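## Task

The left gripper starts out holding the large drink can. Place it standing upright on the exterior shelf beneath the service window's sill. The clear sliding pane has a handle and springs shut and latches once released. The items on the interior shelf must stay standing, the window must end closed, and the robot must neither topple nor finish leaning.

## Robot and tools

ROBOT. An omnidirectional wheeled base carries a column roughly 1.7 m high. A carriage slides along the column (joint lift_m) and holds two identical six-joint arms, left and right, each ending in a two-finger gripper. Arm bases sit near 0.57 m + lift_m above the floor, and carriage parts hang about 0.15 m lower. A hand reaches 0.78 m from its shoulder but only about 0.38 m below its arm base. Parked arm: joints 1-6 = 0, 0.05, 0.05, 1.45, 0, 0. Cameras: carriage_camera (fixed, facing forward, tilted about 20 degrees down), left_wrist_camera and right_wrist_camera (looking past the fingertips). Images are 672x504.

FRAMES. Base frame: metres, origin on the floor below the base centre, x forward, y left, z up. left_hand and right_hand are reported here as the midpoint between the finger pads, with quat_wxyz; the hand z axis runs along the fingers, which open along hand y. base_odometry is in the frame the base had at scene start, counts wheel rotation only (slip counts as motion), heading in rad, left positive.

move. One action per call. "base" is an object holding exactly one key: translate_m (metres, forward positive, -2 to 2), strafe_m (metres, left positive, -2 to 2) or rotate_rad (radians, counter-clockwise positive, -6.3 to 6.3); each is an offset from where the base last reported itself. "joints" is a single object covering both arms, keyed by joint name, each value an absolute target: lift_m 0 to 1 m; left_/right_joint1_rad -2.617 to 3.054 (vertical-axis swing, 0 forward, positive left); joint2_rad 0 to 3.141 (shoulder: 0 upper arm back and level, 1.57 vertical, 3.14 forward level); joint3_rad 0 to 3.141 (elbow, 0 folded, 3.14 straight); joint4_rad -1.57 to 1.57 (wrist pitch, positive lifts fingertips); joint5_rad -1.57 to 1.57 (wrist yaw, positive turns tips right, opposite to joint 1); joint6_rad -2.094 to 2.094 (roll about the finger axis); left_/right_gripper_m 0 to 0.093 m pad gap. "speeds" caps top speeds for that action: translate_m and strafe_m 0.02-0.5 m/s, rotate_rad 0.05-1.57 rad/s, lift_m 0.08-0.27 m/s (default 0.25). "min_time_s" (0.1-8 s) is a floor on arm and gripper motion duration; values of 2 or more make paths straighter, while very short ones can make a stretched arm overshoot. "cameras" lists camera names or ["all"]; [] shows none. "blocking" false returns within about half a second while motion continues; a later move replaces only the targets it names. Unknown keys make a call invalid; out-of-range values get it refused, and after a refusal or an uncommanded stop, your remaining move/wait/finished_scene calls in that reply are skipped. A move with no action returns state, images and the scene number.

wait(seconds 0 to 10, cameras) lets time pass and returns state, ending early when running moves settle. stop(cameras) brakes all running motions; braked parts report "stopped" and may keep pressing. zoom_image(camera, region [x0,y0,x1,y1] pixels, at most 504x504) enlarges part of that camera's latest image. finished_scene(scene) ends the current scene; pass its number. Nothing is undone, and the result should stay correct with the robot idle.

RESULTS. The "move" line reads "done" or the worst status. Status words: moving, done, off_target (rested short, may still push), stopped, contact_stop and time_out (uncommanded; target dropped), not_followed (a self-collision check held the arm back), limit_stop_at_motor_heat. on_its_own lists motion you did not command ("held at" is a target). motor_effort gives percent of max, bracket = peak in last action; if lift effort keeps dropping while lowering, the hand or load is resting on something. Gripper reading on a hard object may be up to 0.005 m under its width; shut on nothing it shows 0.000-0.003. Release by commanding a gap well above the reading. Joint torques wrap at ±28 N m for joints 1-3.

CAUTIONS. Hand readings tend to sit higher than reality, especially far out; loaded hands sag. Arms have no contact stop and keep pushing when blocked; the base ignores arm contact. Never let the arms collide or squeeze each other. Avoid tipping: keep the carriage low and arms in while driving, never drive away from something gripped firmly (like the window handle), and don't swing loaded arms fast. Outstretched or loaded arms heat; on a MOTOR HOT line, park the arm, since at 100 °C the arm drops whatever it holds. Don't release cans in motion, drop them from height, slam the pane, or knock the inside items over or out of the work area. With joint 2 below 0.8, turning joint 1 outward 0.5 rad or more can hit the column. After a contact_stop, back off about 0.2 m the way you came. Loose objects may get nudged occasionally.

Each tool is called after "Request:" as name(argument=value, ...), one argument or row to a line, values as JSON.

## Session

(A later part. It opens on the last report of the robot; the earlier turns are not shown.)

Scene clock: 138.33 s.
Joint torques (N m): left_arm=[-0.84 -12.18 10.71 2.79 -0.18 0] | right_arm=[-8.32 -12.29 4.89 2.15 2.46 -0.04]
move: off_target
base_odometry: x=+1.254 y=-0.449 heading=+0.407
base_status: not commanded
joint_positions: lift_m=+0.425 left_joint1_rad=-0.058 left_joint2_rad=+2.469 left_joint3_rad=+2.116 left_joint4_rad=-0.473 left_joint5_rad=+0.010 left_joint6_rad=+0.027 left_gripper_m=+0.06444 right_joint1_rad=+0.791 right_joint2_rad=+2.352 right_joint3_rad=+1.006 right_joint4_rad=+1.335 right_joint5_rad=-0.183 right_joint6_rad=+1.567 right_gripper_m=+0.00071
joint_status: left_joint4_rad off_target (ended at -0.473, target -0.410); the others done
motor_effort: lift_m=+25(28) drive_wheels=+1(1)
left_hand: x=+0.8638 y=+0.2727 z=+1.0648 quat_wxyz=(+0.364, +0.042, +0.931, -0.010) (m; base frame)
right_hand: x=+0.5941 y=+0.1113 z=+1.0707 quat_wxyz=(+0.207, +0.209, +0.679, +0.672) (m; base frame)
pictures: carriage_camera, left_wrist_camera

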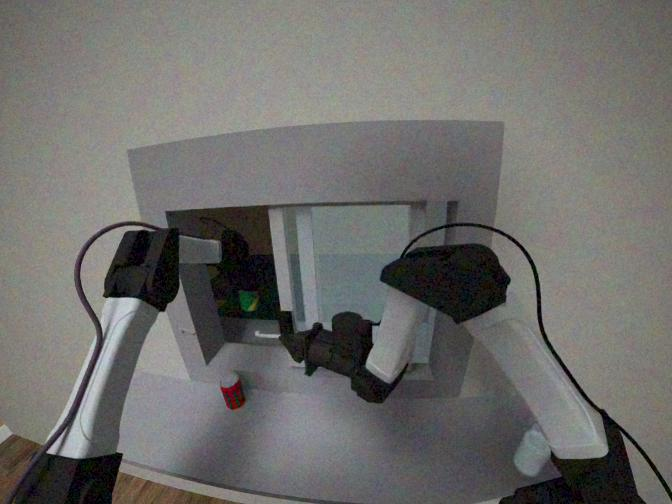

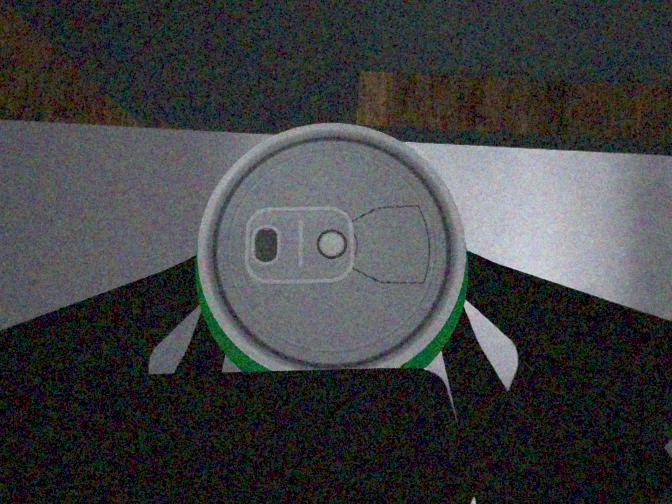

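Request:
move(
  joints={"left_joint1_rad": -0.065, "left_joint2_rad": 2.6426, "left_joint3_rad": 1.985, "left_joint4_rad": -0.045},
  min_time_s=2,
  cameras=["left_wrist_camera", "carriage_camera"],
)

Request:
zoom_image(
  camera="carriage_camera",
  region=[190, 240, 310, 360],
)

Scene clock: 146.53 s.
Joint torques (N m): left_arm=[-0.91 -12.57 7.05 3.03 -0.17 -0.03] | right_arm=[-8.29 -12.3 4.88 2.14 2.46 -0.04]
move: off_target
base_odometry: x=+1.254 y=-0.449 heading=+0.407
base_status: not commanded
joint_positions: lift_m=+0.425 left_joint1_rad=-0.058 left_joint2_rad=+2.647 left_joint3_rad=+1.974 left_joint4_rad=-0.128 left_joint5_rad=+0.010 left_joint6_rad=+0.027 left_gripper_m=+0.06444 right_joint1_rad=+0.791 right_joint2_rad=+2.352 right_joint3_rad=+1.006 right_joint4_rad=+1.335 right_joint5_rad=-0.183 right_joint6_rad=+1.567 right_gripper_m=+0.00071
joint_status: left_joint4_rad off_target (ended at -0.128, target -0.045); the others done
motor_effort: lift_m=+24(28) drive_wheels=+1(1)
left_hand: x=+0.8725 y=+0.2722 z=+0.9527 quat_wxyz=(+0.375, +0.041, +0.926, -0.010) (m; base frame)
right_hand: x=+0.5941 y=+0.1113 z=+1.0707 quat_wxyz=(+0.207, +0.209, +0.679, +0.672) (m; base frame)
pictures: carriage_camera, left_wrist_camera

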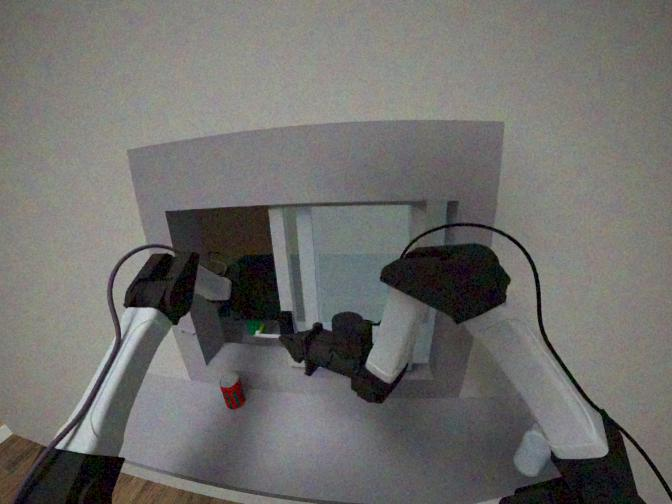

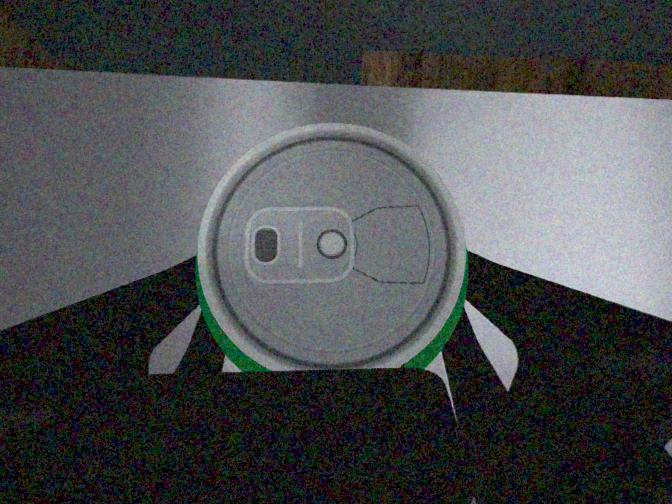

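Scaled by 4.200 from the camera's 672x504 image, which has a finer 960x720 frame.

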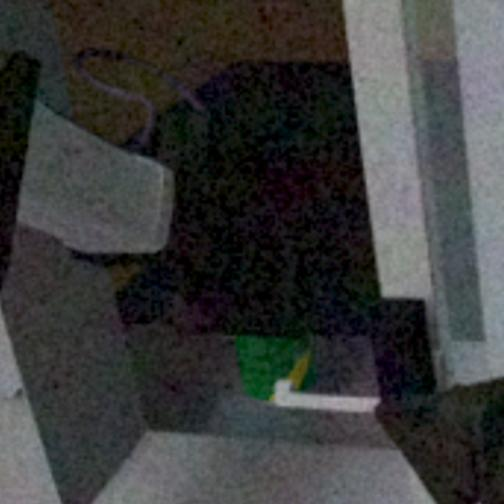

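Request:
move(
  joints={"left_joint2_rad": 2.675, "left_joint4_rad": -0.012},
  min_time_s=1,
  cameras=[],
)

Request:
move(
  joints={"left_joint2_rad": 2.697, "left_joint4_rad": 0.01},
  min_time_s=0.8,
  cameras=[],
)

Request:
move(
  joints={"left_joint2_rad": 2.72, "left_joint4_rad": 0.033},
  min_time_s=0.8,
  cameras=["left_wrist_camera", "carriage_camera"],
)

Request:
zoom_image(
  camera="carriage_camera",
  region=[190, 240, 310, 360],
)

Scene clock: 152.00 s.
Joint torques (N m): left_arm=[-0.84 -12.6 6.8 3.07 -0.18 -0.02] | right_arm=[-8.29 -12.27 4.89 2.14 2.45 -0.04]
move: off_target
base_odometry: x=+1.254 y=-0.449 heading=+0.407
base_status: not commanded
joint_positions: lift_m=+0.425 left_joint1_rad=-0.058 left_joint2_rad=+2.677 left_joint3_rad=+1.974 left_joint4_rad=-0.095 left_joint5_rad=+0.010 left_joint6_rad=+0.027 left_gripper_m=+0.06444 right_joint1_rad=+0.791 right_joint2_rad=+2.352 right_joint3_rad=+1.006 right_joint4_rad=+1.335 right_joint5_rad=-0.183 right_joint6_rad=+1.567 right_gripper_m=+0.00071
joint_status: left_joint4_rad off_target (ended at -0.095, target -0.012); the others done
motor_effort: lift_m=+25(28) drive_wheels=+1(1)
left_hand: x=+0.8733 y=+0.2721 z=+0.9388 quat_wxyz=(+0.376, +0.041, +0.925, -0.010) (m; base frame)
right_hand: x=+0.5941 y=+0.1113 z=+1.0707 quat_wxyz=(+0.207, +0.209, +0.679, +0.672) (m; base frame)
pictures: none
No camera images: "cameras" was empty.

Scene clock: 153.10 s.
Joint torques (N m): left_arm=[-0.76 -12.74 6.82 3.04 -0.18 -0.03] | right_arm=[-8.29 -12.3 4.88 2.14 2.45 -0.05]
move: off_target
base_odometry: x=+1.254 y=-0.449 heading=+0.407
base_status: not commanded
joint_positions: lift_m=+0.425 left_joint1_rad=-0.058 left_joint2_rad=+2.701 left_joint3_rad=+1.974 left_joint4_rad=-0.072 left_joint5_rad=+0.010 left_joint6_rad=+0.027 left_gripper_m=+0.06444 right_joint1_rad=+0.791 right_joint2_rad=+2.352 right_joint3_rad=+1.006 right_joint4_rad=+1.335 right_joint5_rad=-0.183 right_joint6_rad=+1.567 right_gripper_m=+0.00071
joint_status: left_joint4_rad off_target (ended at -0.073, target +0.010); the others done
motor_effort: lift_m=+23(28) drive_wheels=+1(1)
left_hand: x=+0.8731 y=+0.2721 z=+0.9280 quat_wxyz=(+0.376, +0.041, +0.926, -0.010) (m; base frame)
right_hand: x=+0.5941 y=+0.1113 z=+1.0707 quat_wxyz=(+0.207, +0.209, +0.679, +0.672) (m; base frame)
pictures: none
No camera images: "cameras" was empty.

Scene clock: 154.20 s.
Joint torques (N m): left_arm=[-0.85 -12.62 6.68 3.05 -0.19 0.01] | right_arm=[-8.29 -12.31 4.86 2.14 2.46 -0.05]
move: off_target
base_odometry: x=+1.254 y=-0.449 heading=+0.407
base_status: not commanded
joint_positions: lift_m=+0.425 left_joint1_rad=-0.058 left_joint2_rad=+2.724 left_joint3_rad=+1.974 left_joint4_rad=-0.050 left_joint5_rad=+0.010 left_joint6_rad=+0.027 left_gripper_m=+0.06444 right_joint1_rad=+0.791 right_joint2_rad=+2.352 right_joint3_rad=+1.006 right_joint4_rad=+1.335 right_joint5_rad=-0.183 right_joint6_rad=+1.567 right_gripper_m=+0.00071
joint_status: left_joint4_rad off_target (ended at -0.050, target +0.033); the others done
motor_effort: lift_m=+24(28) drive_wheels=+1(1)
left_hand: x=+0.8728 y=+0.2722 z=+0.9173 quat_wxyz=(+0.376, +0.041, +0.926, -0.010) (m; base frame)
right_hand: x=+0.5941 y=+0.1113 z=+1.0707 quat_wxyz=(+0.207, +0.209, +0.679, +0.672) (m; base frame)
pictures: carriage_camera, left_wrist_camera

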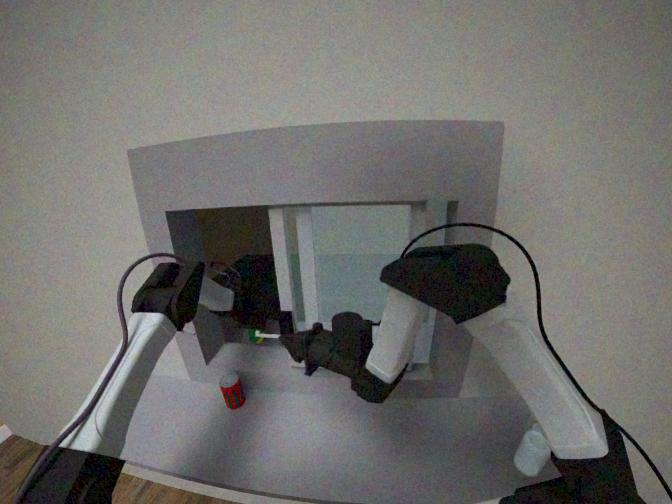

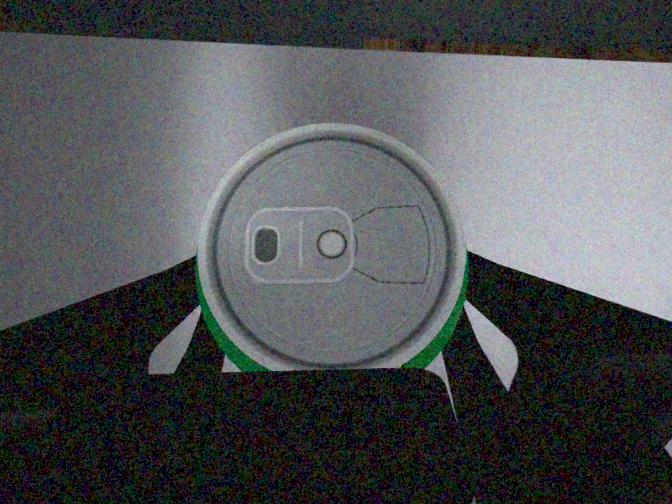

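Scaled by 4.200 from the camera's 672x504 image, which has a finer 960x720 frame.

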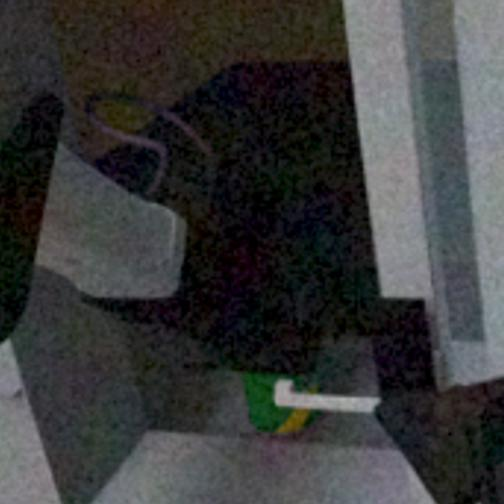

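Nearly there; continue.

Request:
move(
  joints={"left_joint2_rad": 2.737, "left_joint4_rad": 0.05},
  min_time_s=0.8,
  cameras=[],
)

Request:
move(
  joints={"left_joint2_rad": 2.753, "left_joint4_rad": 0.066},
  min_time_s=0.8,
  cameras=["left_wrist_camera", "carriage_camera"],
)

Request:
zoom_image(
  camera="carriage_camera",
  region=[190, 240, 310, 360],
)

Scene clock: 161.80 s.
Joint torques (N m): left_arm=[-0.88 -12.3 6.79 2.9 -0.16 0] | right_arm=[-8.29 -12.3 4.88 2.14 2.45 -0.04]
move: off_target
base_odometry: x=+1.254 y=-0.449 heading=+0.407
base_status: not commanded
joint_positions: lift_m=+0.425 left_joint1_rad=-0.058 left_joint2_rad=+2.735 left_joint3_rad=+1.974 left_joint4_rad=-0.021 left_joint5_rad=+0.010 left_joint6_rad=+0.027 left_gripper_m=+0.06444 right_joint1_rad=+0.791 right_joint2_rad=+2.352 right_joint3_rad=+1.006 right_joint4_rad=+1.335 right_joint5_rad=-0.183 right_joint6_rad=+1.567 right_gripper_m=+0.00071
joint_status: left_joint4_rad off_target (ended at -0.021, target +0.050); the others done
motor_effort: lift_m=+24(28) drive_wheels=+1(1)
left_hand: x=+0.8757 y=+0.2720 z=+0.9153 quat_wxyz=(+0.384, +0.041, +0.922, -0.010) (m; base frame)
right_hand: x=+0.5941 y=+0.1113 z=+1.0707 quat_wxyz=(+0.207, +0.209, +0.679, +0.672) (m; base frame)
pictures: none
No camera images: "cameras" was empty.

Scene clock: 162.90 s.
Joint torques (N m): left_arm=[-0.88 -11.85 6.79 2.8 -0.18 -0.02] | right_arm=[-8.31 -12.3 4.88 2.15 2.45 -0.05]
move: off_target
base_odometry: x=+1.254 y=-0.449 heading=+0.407
base_status: not commanded
joint_positions: lift_m=+0.425 left_joint1_rad=-0.058 left_joint2_rad=+2.744 left_joint3_rad=+1.974 left_joint4_rad=+0.010 left_joint5_rad=+0.010 left_joint6_rad=+0.027 left_gripper_m=+0.06444 right_joint1_rad=+0.791 right_joint2_rad=+2.352 right_joint3_rad=+1.006 right_joint4_rad=+1.335 right_joint5_rad=-0.183 right_joint6_rad=+1.567 right_gripper_m=+0.00071
joint_status: left_joint4_rad off_target (ended at +0.010, target +0.066); the others done
motor_effort: lift_m=+26(29) drive_wheels=+1(1)
left_hand: x=+0.8792 y=+0.2718 z=+0.9148 quat_wxyz=(+0.394, +0.041, +0.918, -0.011) (m; base frame)
right_hand: x=+0.5941 y=+0.1113 z=+1.0707 quat_wxyz=(+0.207, +0.209, +0.679, +0.672) (m; base frame)
pictures: carriage_camera, left_wrist_camera

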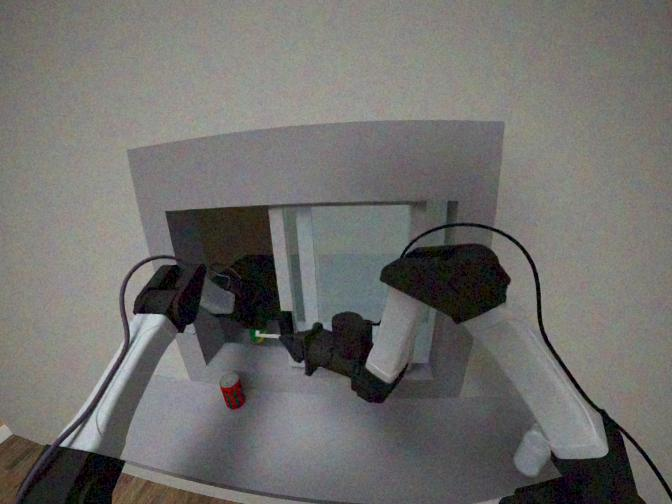

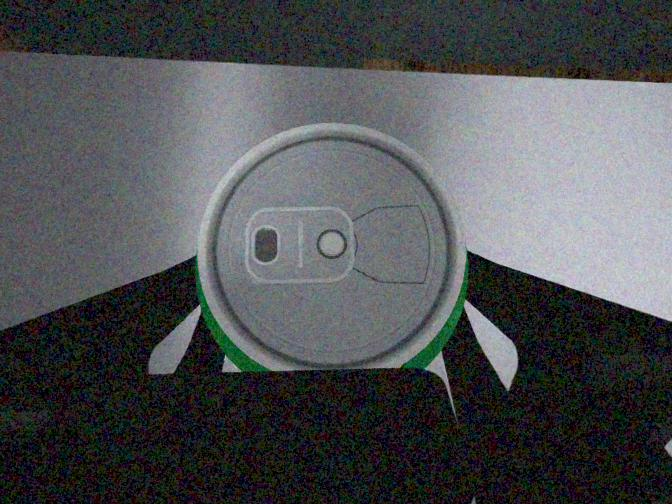

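Scaled by 4.200 from the camera's 672x504 image, which has a finer 960x720 frame.

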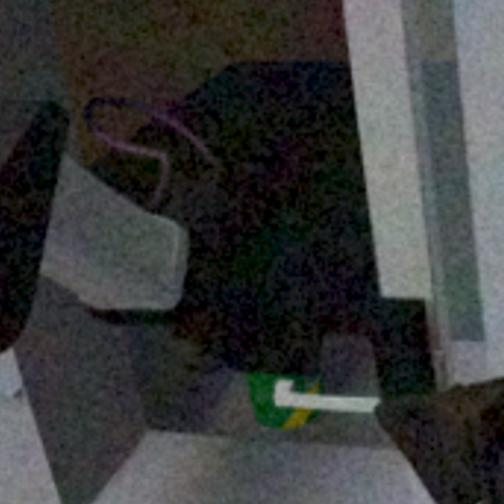

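Request:
move(
  joints={"left_joint2_rad": 2.745, "left_joint4_rad": 0.02},
  min_time_s=1,
  cameras=[],
)

Request:
move(
  joints={"left_gripper_m": 0.074},
  min_time_s=1.5,
  cameras=["left_wrist_camera"],
)

Scene clock: 171.90 s.
Joint torques (N m): left_arm=[-0.8 -12.51 6.8 2.31 -0.17 -0.01] | right_arm=[-8.31 -12.3 4.89 2.15 2.46 -0.04]
move: done
base_odometry: x=+1.254 y=-0.449 heading=+0.407
base_status: not commanded
joint_positions: lift_m=+0.425 left_joint1_rad=-0.058 left_joint2_rad=+2.744 left_joint3_rad=+1.974 left_joint4_rad=+0.007 left_joint5_rad=+0.010 left_joint6_rad=+0.027 left_gripper_m=+0.06444 right_joint1_rad=+0.791 right_joint2_rad=+2.352 right_joint3_rad=+1.006 right_joint4_rad=+1.335 right_joint5_rad=-0.183 right_joint6_rad=+1.567 right_gripper_m=+0.00071
joint_status: all done
motor_effort: lift_m=+27(28) drive_wheels=+1(1)
left_hand: x=+0.8787 y=+0.2718 z=+0.9142 quat_wxyz=(+0.393, +0.041, +0.919, -0.011) (m; base frame)
right_hand: x=+0.5941 y=+0.1113 z=+1.0707 quat_wxyz=(+0.207, +0.209, +0.679, +0.672) (m; base frame)
pictures: none
No camera images: "cameras" was empty.

Scene clock: 173.70 s.
Joint torques (N m): left_arm=[-0.95 -12.34 6.79 2.31 -0.19 -0.01] | right_arm=[-8.31 -12.29 4.9 2.15 2.45 -0.04]
move: done
base_odometry: x=+1.254 y=-0.449 heading=+0.407
base_status: not commanded
joint_positions: lift_m=+0.425 left_joint1_rad=-0.058 left_joint2_rad=+2.744 left_joint3_rad=+1.974 left_joint4_rad=+0.006 left_joint5_rad=+0.009 left_joint6_rad=+0.027 left_gripper_m=+0.07395 right_joint1_rad=+0.791 right_joint2_rad=+2.352 right_joint3_rad=+1.006 right_joint4_rad=+1.335 right_joint5_rad=-0.183 right_joint6_rad=+1.567 right_gripper_m=+0.00071
joint_status: all done
motor_effort: lift_m=+25(28) drive_wheels=+1(1)
left_hand: x=+0.8786 y=+0.2720 z=+0.9141 quat_wxyz=(+0.392, +0.041, +0.919, -0.010) (m; base frame)
right_hand: x=+0.5941 y=+0.1113 z=+1.0707 quat_wxyz=(+0.207, +0.209, +0.679, +0.672) (m; base frame)
pictures: left_wrist_camera

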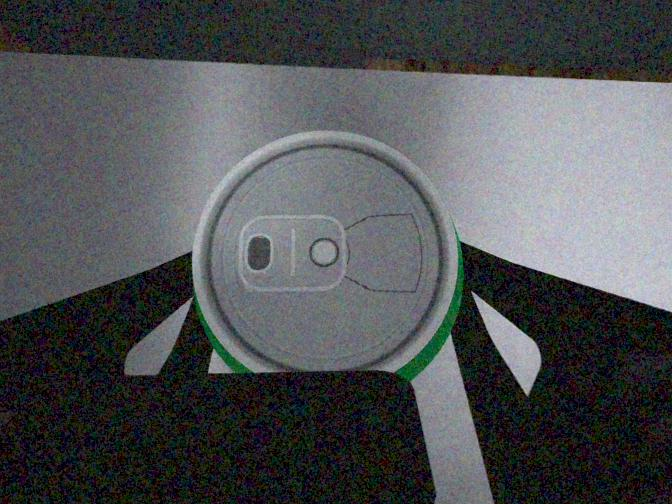

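Request:
move(
  joints={"left_gripper_m": 0.09},
  min_time_s=1,
  cameras=["left_wrist_camera"],
)

Request:
move(
  joints={"left_joint2_rad": 2.54, "left_joint3_rad": 1.735, "left_joint4_rad": 0.06},
  min_time_s=1.5,
  cameras=["left_wrist_camera"],
)

Request:
move(
  joints={"left_joint2_rad": 2.345, "left_joint3_rad": 1.53, "left_joint4_rad": 0.11},
  min_time_s=1.2,
  cameras=["left_wrist_camera"],
)

Scene clock: 183.20 s.
Joint torques (N m): left_arm=[-0.91 -12.46 6.78 2.31 -0.17 -0.01] | right_arm=[-8.31 -12.3 4.89 2.14 2.46 -0.05]
move: done
base_odometry: x=+1.254 y=-0.449 heading=+0.407
base_status: not commanded
joint_positions: lift_m=+0.425 left_joint1_rad=-0.058 left_joint2_rad=+2.744 left_joint3_rad=+1.974 left_joint4_rad=+0.006 left_joint5_rad=+0.009 left_joint6_rad=+0.027 left_gripper_m=+0.08992 right_joint1_rad=+0.791 right_joint2_rad=+2.352 right_joint3_rad=+1.006 right_joint4_rad=+1.335 right_joint5_rad=-0.183 right_joint6_rad=+1.567 right_gripper_m=+0.00071
joint_status: all done
motor_effort: lift_m=+24(28) drive_wheels=+1(1)
left_hand: x=+0.8786 y=+0.2720 z=+0.9141 quat_wxyz=(+0.392, +0.041, +0.919, -0.010) (m; base frame)
right_hand: x=+0.5941 y=+0.1113 z=+1.0707 quat_wxyz=(+0.207, +0.209, +0.679, +0.672) (m; base frame)
pictures: left_wrist_camera

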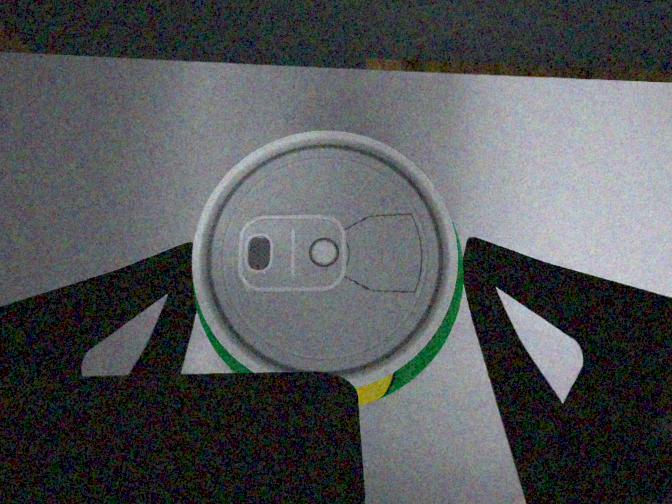

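Scene clock: 185.00 s.
Joint torques (N m): left_arm=[-0.84 -16.36 5.12 2.25 -0.16 -0.01] | right_arm=[-8.31 -12.29 4.9 2.14 2.45 -0.05]
move: done
base_odometry: x=+1.254 y=-0.449 heading=+0.407
base_status: not commanded
joint_positions: lift_m=+0.425 left_joint1_rad=-0.058 left_joint2_rad=+2.598 left_joint3_rad=+1.739 left_joint4_rad=+0.045 left_joint5_rad=+0.009 left_joint6_rad=+0.027 left_gripper_m=+0.08992 right_joint1_rad=+0.791 right_joint2_rad=+2.352 right_joint3_rad=+1.006 right_joint4_rad=+1.335 right_joint5_rad=-0.183 right_joint6_rad=+1.567 right_gripper_m=+0.00071
joint_status: all done
motor_effort: lift_m=+25(29) drive_wheels=+1(1)
left_hand: x=+0.8404 y=+0.2742 z=+0.9212 quat_wxyz=(+0.369, +0.041, +0.928, -0.010) (m; base frame)
right_hand: x=+0.5941 y=+0.1113 z=+1.0707 quat_wxyz=(+0.207, +0.209, +0.679, +0.672) (m; base frame)
pictures: left_wrist_camera

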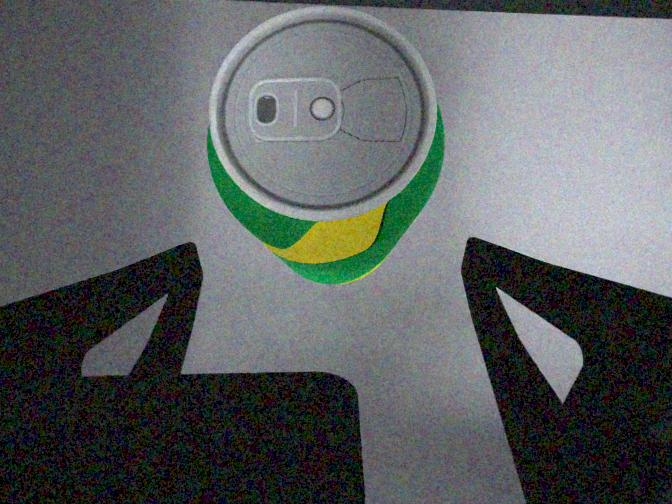

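Scene clock: 186.50 s.
Joint torques (N m): left_arm=[-0.87 -15.15 5.23 2.33 -0.17 -0.02] | right_arm=[-8.32 -12.31 4.9 2.14 2.45 -0.04]
move: done
base_odometry: x=+1.254 y=-0.449 heading=+0.407
base_status: not commanded
joint_positions: lift_m=+0.425 left_joint1_rad=-0.058 left_joint2_rad=+2.399 left_joint3_rad=+1.534 left_joint4_rad=+0.094 left_joint5_rad=+0.009 left_joint6_rad=+0.027 left_gripper_m=+0.08992 right_joint1_rad=+0.791 right_joint2_rad=+2.352 right_joint3_rad=+1.006 right_joint4_rad=+1.335 right_joint5_rad=-0.183 right_joint6_rad=+1.567 right_gripper_m=+0.00071
joint_status: all done
motor_effort: lift_m=+26(29) drive_wheels=+1(1)
left_hand: x=+0.8159 y=+0.2757 z=+0.9698 quat_wxyz=(+0.390, +0.041, +0.920, -0.010) (m; base frame)
right_hand: x=+0.5941 y=+0.1113 z=+1.0707 quat_wxyz=(+0.207, +0.209, +0.679, +0.672) (m; base frame)
pictures: left_wrist_camera

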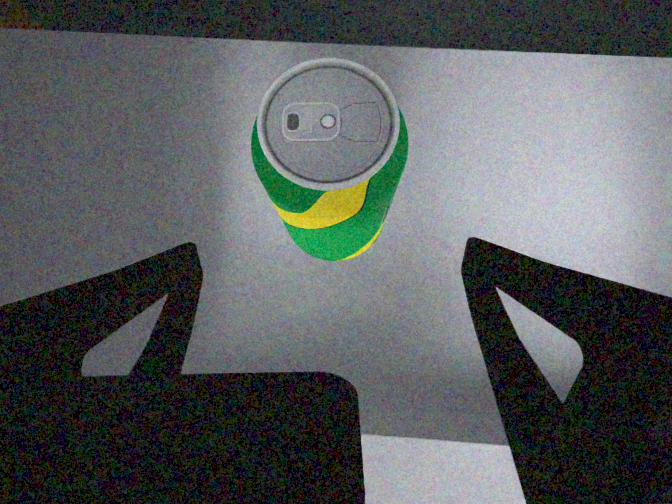

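Request:
move(
  joints={"left_joint2_rad": 2.06, "left_joint3_rad": 1.53, "left_joint4_rad": -0.24, "left_gripper_m": 0.01},
  min_time_s=1.5,
  cameras=["carriage_camera"],
)

Request:
move(
  joints={"left_joint1_rad": -0.03, "left_joint2_rad": 1.87, "left_joint3_rad": 1.31, "left_joint4_rad": -0.17},
  min_time_s=1.2,
  cameras=[],
)

Request:
move(
  joints={"left_joint1_rad": 0.0, "left_joint2_rad": 1.45, "left_joint3_rad": 0.75, "left_joint4_rad": 0.03},
  min_time_s=1.5,
  cameras=["carriage_camera"],
)

Request:
move(
  joints={"left_joint1_rad": 0, "left_joint2_rad": 0.5, "left_joint3_rad": 0.25, "left_joint4_rad": 0.3},
  cameras=["carriage_camera","right_wrist_camera"],
)

Scene clock: 193.97 s.
Joint torques (N m): left_arm=[-0.84 -13.52 5.79 2.04 -0.16 0] | right_arm=[-8.31 -12.31 4.88 2.14 2.45 -0.04]
move: done
MOTOR HOT: joint 2 (shoulder) of the right arm reports 75 °C; the controller stops that arm at 100 °C. To cool a motor, set the load down, stop pushing, or move to a pose that needs little force.
base_odometry: x=+1.254 y=-0.449 heading=+0.407
base_status: not commanded
joint_positions: lift_m=+0.425 left_joint1_rad=-0.058 left_joint2_rad=+2.107 left_joint3_rad=+1.534 left_joint4_rad=-0.237 left_joint5_rad=+0.009 left_joint6_rad=+0.027 left_gripper_m=+0.01008 right_joint1_rad=+0.791 right_joint2_rad=+2.352 right_joint3_rad=+1.006 right_joint4_rad=+1.335 right_joint5_rad=-0.183 right_joint6_rad=+1.567 right_gripper_m=+0.00071
joint_status: all done
motor_effort: lift_m=+25(28) drive_wheels=+1(1)
left_hand: x=+0.7831 y=+0.2776 z=+1.0762 quat_wxyz=(+0.371, +0.041, +0.928, -0.010) (m; base frame)
right_hand: x=+0.5941 y=+0.1113 z=+1.0707 quat_wxyz=(+0.207, +0.209, +0.679, +0.672) (m; base frame)
pictures: carriage_camera

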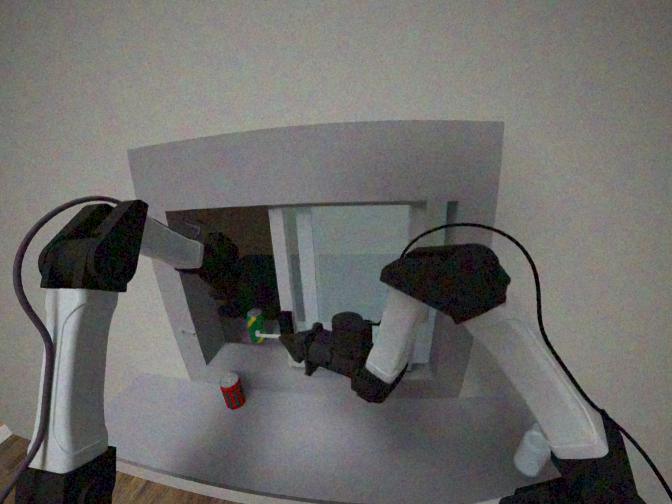

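Scene clock: 195.47 s.
Joint torques (N m): left_arm=[0.4 -11.84 5.67 2.32 -0.18 -0.02] | right_arm=[-8.29 -12.3 4.88 2.14 2.46 -0.04]
move: done
MOTOR HOT: still on. Joint 2 (shoulder) of the right arm reports 75 °C.
base_odometry: x=+1.254 y=-0.449 heading=+0.407
base_status: not commanded
joint_positions: lift_m=+0.425 left_joint1_rad=-0.036 left_joint2_rad=+1.913 left_joint3_rad=+1.315 left_joint4_rad=-0.186 left_joint5_rad=+0.009 left_joint6_rad=+0.027 left_gripper_m=+0.01008 right_joint1_rad=+0.791 right_joint2_rad=+2.352 right_joint3_rad=+1.006 right_joint4_rad=+1.335 right_joint5_rad=-0.183 right_joint6_rad=+1.567 right_gripper_m=+0.00071
joint_status: all done
motor_effort: lift_m=+26(28) drive_wheels=+1(1)
left_hand: x=+0.7398 y=+0.2914 z=+1.0965 quat_wxyz=(+0.383, +0.031, +0.923, -0.006) (m; base frame)
right_hand: x=+0.5941 y=+0.1113 z=+1.0707 quat_wxyz=(+0.207, +0.209, +0.679, +0.672) (m; base frame)
pictures: none
No camera images: "cameras" was empty.

Scene clock: 197.27 s.
Joint torques (N m): left_arm=[0.5 -7.19 5.6 2.41 -0.18 -0.04] | right_arm=[-8.32 -12.3 4.89 2.15 2.45 -0.04]
move: done
MOTOR HOT: still on. Joint 2 (shoulder) of the right arm reports 75 °C.
base_odometry: x=+1.254 y=-0.449 heading=+0.407
base_status: not commanded
joint_positions: lift_m=+0.425 left_joint1_rad=-0.007 left_joint2_rad=+1.478 left_joint3_rad=+0.754 left_joint4_rad=+0.014 left_joint5_rad=+0.009 left_joint6_rad=+0.027 left_gripper_m=+0.01008 right_joint1_rad=+0.791 right_joint2_rad=+2.352 right_joint3_rad=+1.006 right_joint4_rad=+1.335 right_joint5_rad=-0.183 right_joint6_rad=+1.567 right_gripper_m=+0.00071
joint_status: all done
motor_effort: lift_m=+26(28) drive_wheels=+1(1)
left_hand: x=+0.6267 y=+0.3074 z=+1.0951 quat_wxyz=(+0.417, +0.018, +0.909, +0.000) (m; base frame)
right_hand: x=+0.5941 y=+0.1113 z=+1.0707 quat_wxyz=(+0.207, +0.209, +0.679, +0.672) (m; base frame)
pictures: carriage_camera

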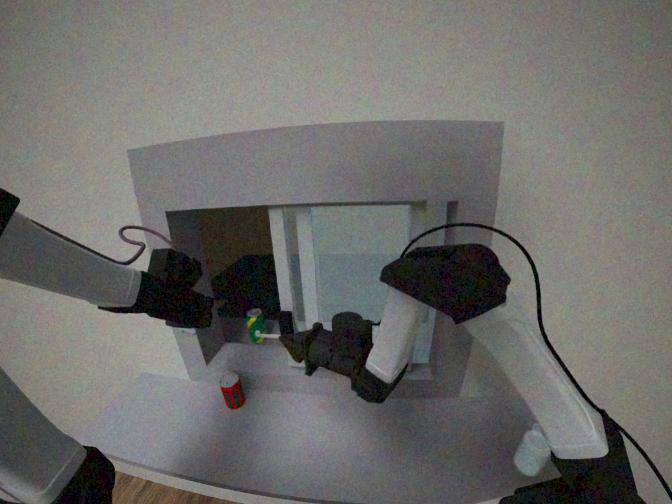

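Scene clock: 198.73 s.
Joint torques (N m): left_arm=[0.46 -0.16 6.22 2.64 -0.19 -0.03] | right_arm=[-8.31 -12.31 4.89 2.15 2.45 -0.04]
move: done
MOTOR HOT: still on. Joint 2 (shoulder) of the right arm reports 75 °C.
base_odometry: x=+1.254 y=-0.449 heading=+0.407
base_status: not commanded
joint_positions: lift_m=+0.425 left_joint1_rad=-0.007 left_joint2_rad=+0.506 left_joint3_rad=+0.255 left_joint4_rad=+0.282 left_joint5_rad=+0.009 left_joint6_rad=+0.027 left_gripper_m=+0.01008 right_joint1_rad=+0.791 right_joint2_rad=+2.352 right_joint3_rad=+1.006 right_joint4_rad=+1.335 right_joint5_rad=-0.182 right_joint6_rad=+1.567 right_gripper_m=+0.00071
joint_status: all done
motor_effort: lift_m=+25(29) drive_wheels=+1(1)
left_hand: x=+0.5090 y=+0.3082 z=+1.2440 quat_wxyz=(+0.718, +0.015, +0.696, +0.004) (m; base frame)
right_hand: x=+0.5942 y=+0.1113 z=+1.0706 quat_wxyz=(+0.208, +0.209, +0.680, +0.672) (m; base frame)
pictures: carriage_camera, right_wrist_camera

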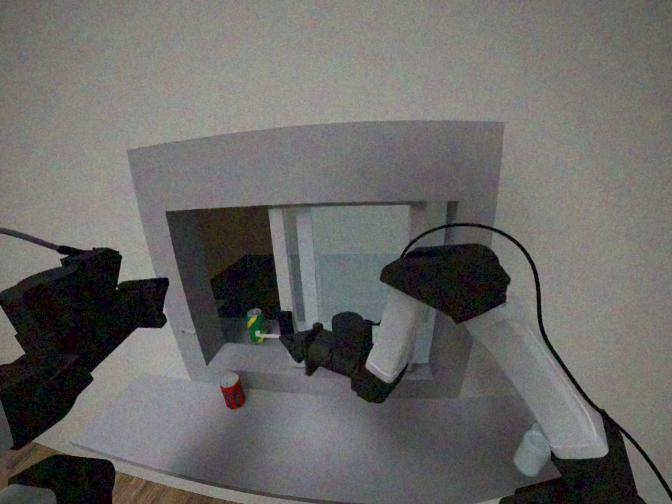

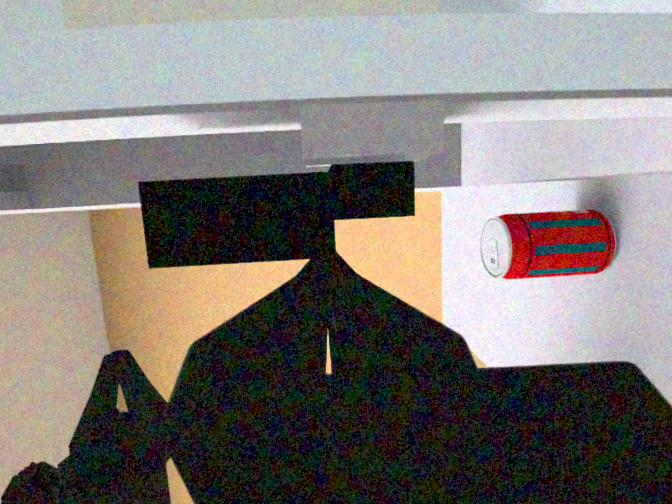

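Close by strafing left the same total (+0.37), then a bit more.

Request:
move(
  base={"strafe_m": 0.355},
  speeds={"strafe_m": 0.12},
  cameras=["carriage_camera","right_wrist_camera"],
)

Request:
move(
  base={"strafe_m": 0.07},
  speeds={"strafe_m": 0.06},
  cameras=["carriage_camera","right_wrist_camera"],
)

Request:
move(
  base={"translate_m": -0.25},
  speeds={"translate_m": 0.25},
  cameras=["carriage_camera"],
)

Request:
zoom_image(
  camera="carriage_camera",
  region=[260, 180, 480, 400],
)

Scene clock: 207.53 s.
Joint torques (N m): left_arm=[0.55 -0.23 6.26 2.64 -0.17 0.02] | right_arm=[-2.14 -12.3 5.05 2.32 0.38 -0.04]
move: done
MOTOR HOT: still on. Joint 2 (shoulder) of the right arm reports 76 °C.
base_odometry: x=+1.113 y=-0.123 heading=+0.407
base_status: done
joint_positions: lift_m=+0.425 left_joint1_rad=-0.007 left_joint2_rad=+0.506 left_joint3_rad=+0.255 left_joint4_rad=+0.285 left_joint5_rad=+0.009 left_joint6_rad=+0.027 left_gripper_m=+0.01008 right_joint1_rad=+0.721 right_joint2_rad=+2.352 right_joint3_rad=+1.006 right_joint4_rad=+1.319 right_joint5_rad=+0.023 right_joint6_rad=+1.567 right_gripper_m=+0.00071
joint_status: not commanded
on_its_own: right_joint1_rad moved -0.070 toward your old target +0.695; right_joint5_rad moved +0.206 toward your old target +0.060
motor_effort: lift_m=+25(29) drive_wheels=-2(10)
left_hand: x=+0.5090 y=+0.3082 z=+1.2447 quat_wxyz=(+0.719, +0.015, +0.695, +0.004) (m; base frame)
right_hand: x=+0.6484 y=+0.0592 z=+1.0666 quat_wxyz=(+0.296, +0.302, +0.650, +0.631) (m; base frame)
pictures: carriage_camera, right_wrist_camera

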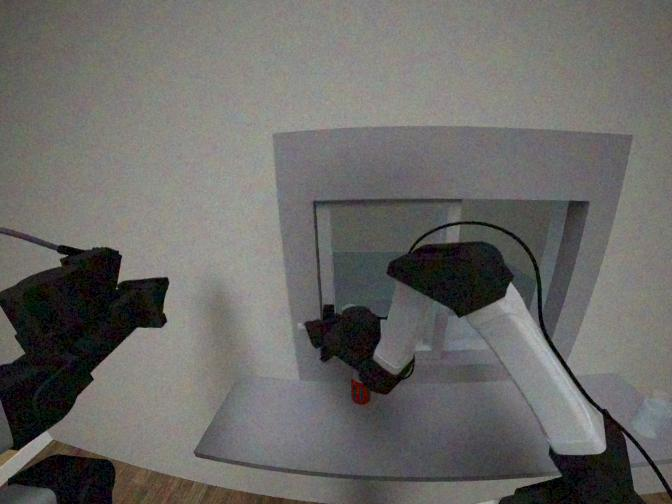

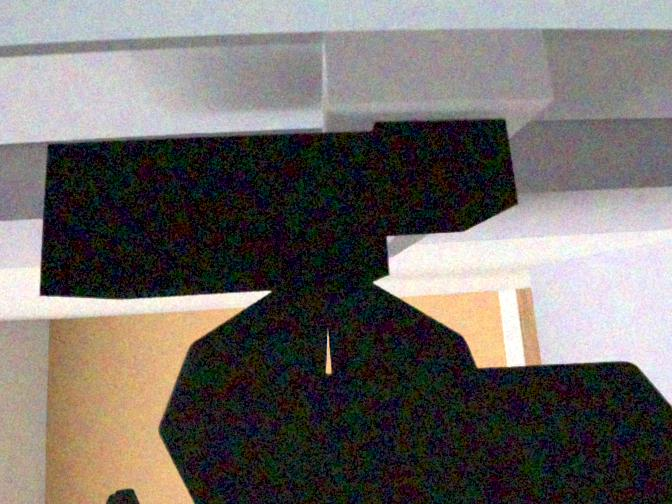

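Scene clock: 209.23 s.
Joint torques (N m): left_arm=[0.58 -0.16 6.26 2.6 -0.17 -0.03] | right_arm=[-0.84 -12.26 4.89 2.29 0 -0.04]
move: done
MOTOR HOT: still on. Joint 2 (shoulder) of the right arm reports 76 °C.
base_odometry: x=+1.086 y=-0.059 heading=+0.406
base_status: done
joint_positions: lift_m=+0.425 left_joint1_rad=-0.007 left_joint2_rad=+0.506 left_joint3_rad=+0.255 left_joint4_rad=+0.286 left_joint5_rad=+0.008 left_joint6_rad=+0.027 left_gripper_m=+0.01008 right_joint1_rad=+0.703 right_joint2_rad=+2.352 right_joint3_rad=+1.006 right_joint4_rad=+1.320 right_joint5_rad=+0.059 right_joint6_rad=+1.567 right_gripper_m=+0.00071
joint_status: not commanded
on_its_own: right_joint5_rad moved +0.035 to your old target +0.060
motor_effort: lift_m=+24(28) drive_wheels=-1(6)
left_hand: x=+0.5090 y=+0.3083 z=+1.2448 quat_wxyz=(+0.719, +0.015, +0.695, +0.004) (m; base frame)
right_hand: x=+0.6587 y=+0.0466 z=+1.0670 quat_wxyz=(+0.313, +0.318, +0.641, +0.624) (m; base frame)
pictures: carriage_camera, right_wrist_camera

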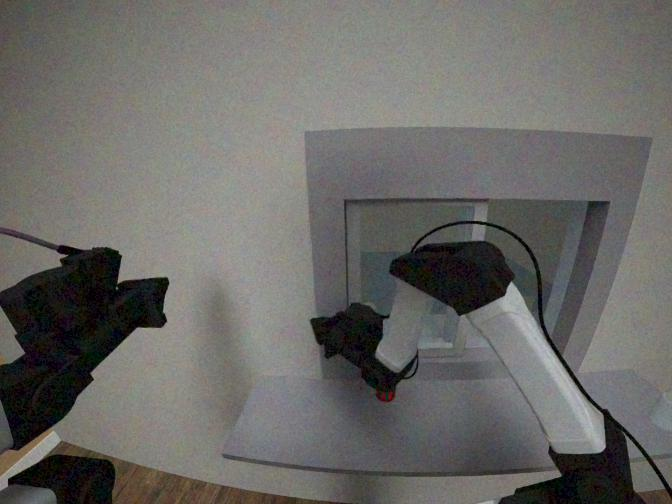

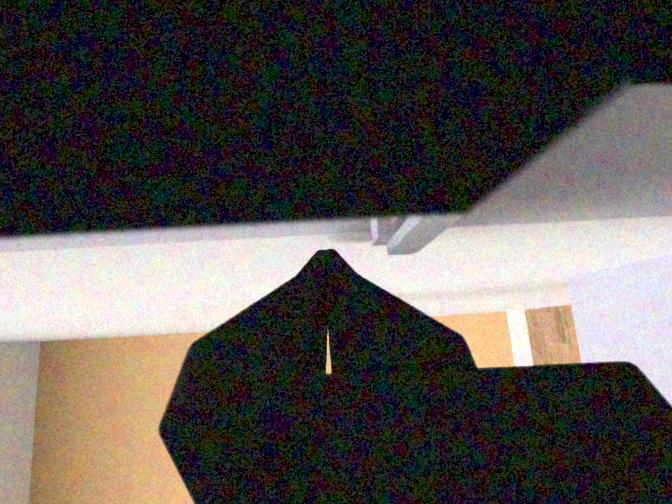

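Scene clock: 211.60 s.
Joint torques (N m): left_arm=[0.58 -0.25 6.15 2.59 -0.14 -0.05] | right_arm=[-0.65 -12.08 4.92 2.23 0 -0.05]
move: done
MOTOR HOT: still on. Joint 2 (shoulder) of the right arm reports 78 °C.
base_odometry: x=+0.856 y=-0.157 heading=+0.406
base_status: done
joint_positions: lift_m=+0.425 left_joint1_rad=-0.007 left_joint2_rad=+0.506 left_joint3_rad=+0.255 left_joint4_rad=+0.288 left_joint5_rad=+0.008 left_joint6_rad=+0.027 left_gripper_m=+0.01008 right_joint1_rad=+0.701 right_joint2_rad=+2.350 right_joint3_rad=+1.006 right_joint4_rad=+1.322 right_joint5_rad=+0.058 right_joint6_rad=+1.567 right_gripper_m=+0.00071
joint_status: not commanded
motor_effort: lift_m=+26(28) drive_wheels=-2(7)
left_hand: x=+0.5089 y=+0.3083 z=+1.2454 quat_wxyz=(+0.720, +0.015, +0.694, +0.004) (m; base frame)
right_hand: x=+0.6596 y=+0.0457 z=+1.0688 quat_wxyz=(+0.315, +0.318, +0.640, +0.625) (m; base frame)
pictures: carriage_camera

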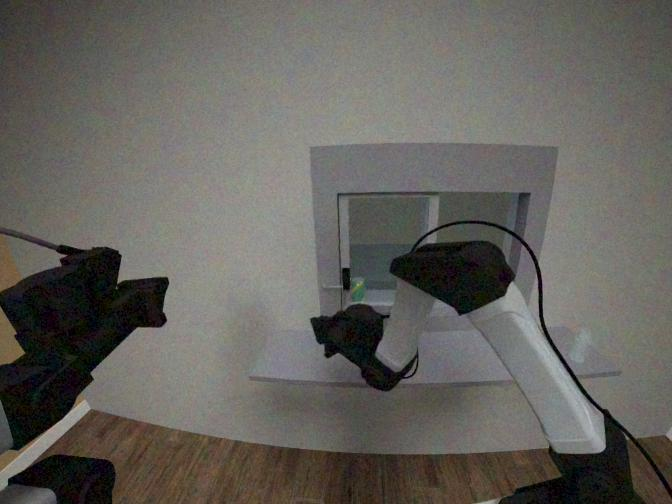

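Scaled by 2.291 from the camera's 672x504 image, which has a finer 960x720 frame.

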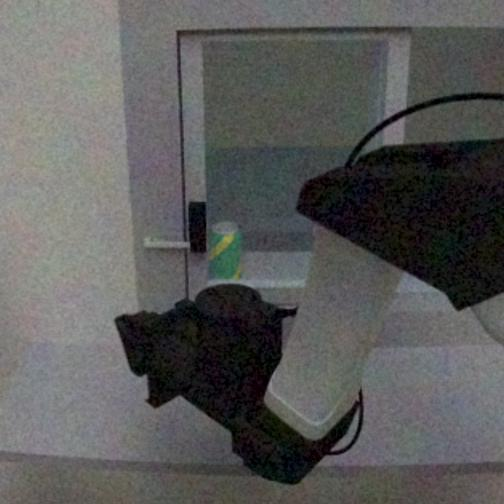

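Latched, the can is upright. Check the red can by parking the arm.

Request:
move(
  joints={"right_joint1_rad": 0, "right_joint2_rad": 0.05, "right_joint3_rad": 0.05, "right_joint4_rad": 1.45, "right_joint5_rad": 0, "right_joint6_rad": 0},
  cameras=["carriage_camera"],
)

Scene clock: 216.13 s.
Joint torques (N m): left_arm=[0.57 -0.17 6.15 2.59 -0.17 -0.04] | right_arm=[-0.96 2.63 3.99 -0.32 -0.14 -0.06]
move: done
MOTOR HOT: still on. Joint 2 (shoulder) of the right arm reports 79 °C.
base_odometry: x=+0.856 y=-0.157 heading=+0.406
base_status: not commanded
joint_positions: lift_m=+0.425 left_joint1_rad=-0.007 left_joint2_rad=+0.506 left_joint3_rad=+0.255 left_joint4_rad=+0.288 left_joint5_rad=+0.008 left_joint6_rad=+0.027 left_gripper_m=+0.01008 right_joint1_rad=+0.009 right_joint2_rad=+0.059 right_joint3_rad=+0.061 right_joint4_rad=+1.449 right_joint5_rad=+0.007 right_joint6_rad=+0.011 right_gripper_m=+0.00069
joint_status: all done
motor_effort: lift_m=+24(28) drive_wheels=-2(2)
left_hand: x=+0.5089 y=+0.3083 z=+1.2455 quat_wxyz=(+0.720, +0.015, +0.694, +0.004) (m; base frame)
right_hand: x=+0.2508 y=-0.3129 z=+1.4335 quat_wxyz=(+0.998, +0.004, +0.060, +0.010) (m; base frame)
pictures: carriage_camera

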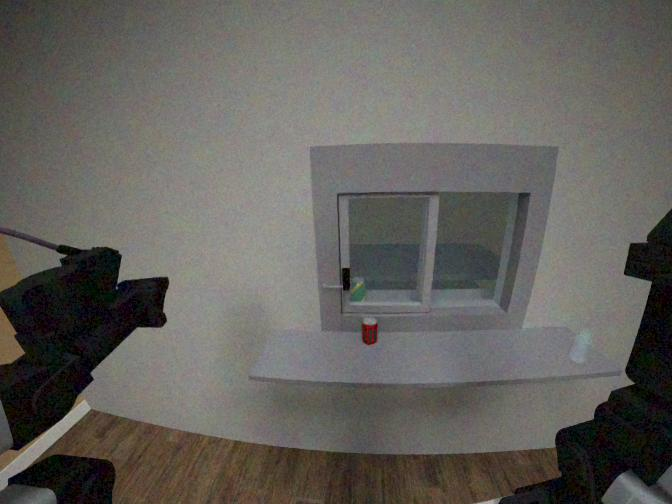

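Request:
finished_scene(
  scene=2,
)

The scene is finished: the task was done.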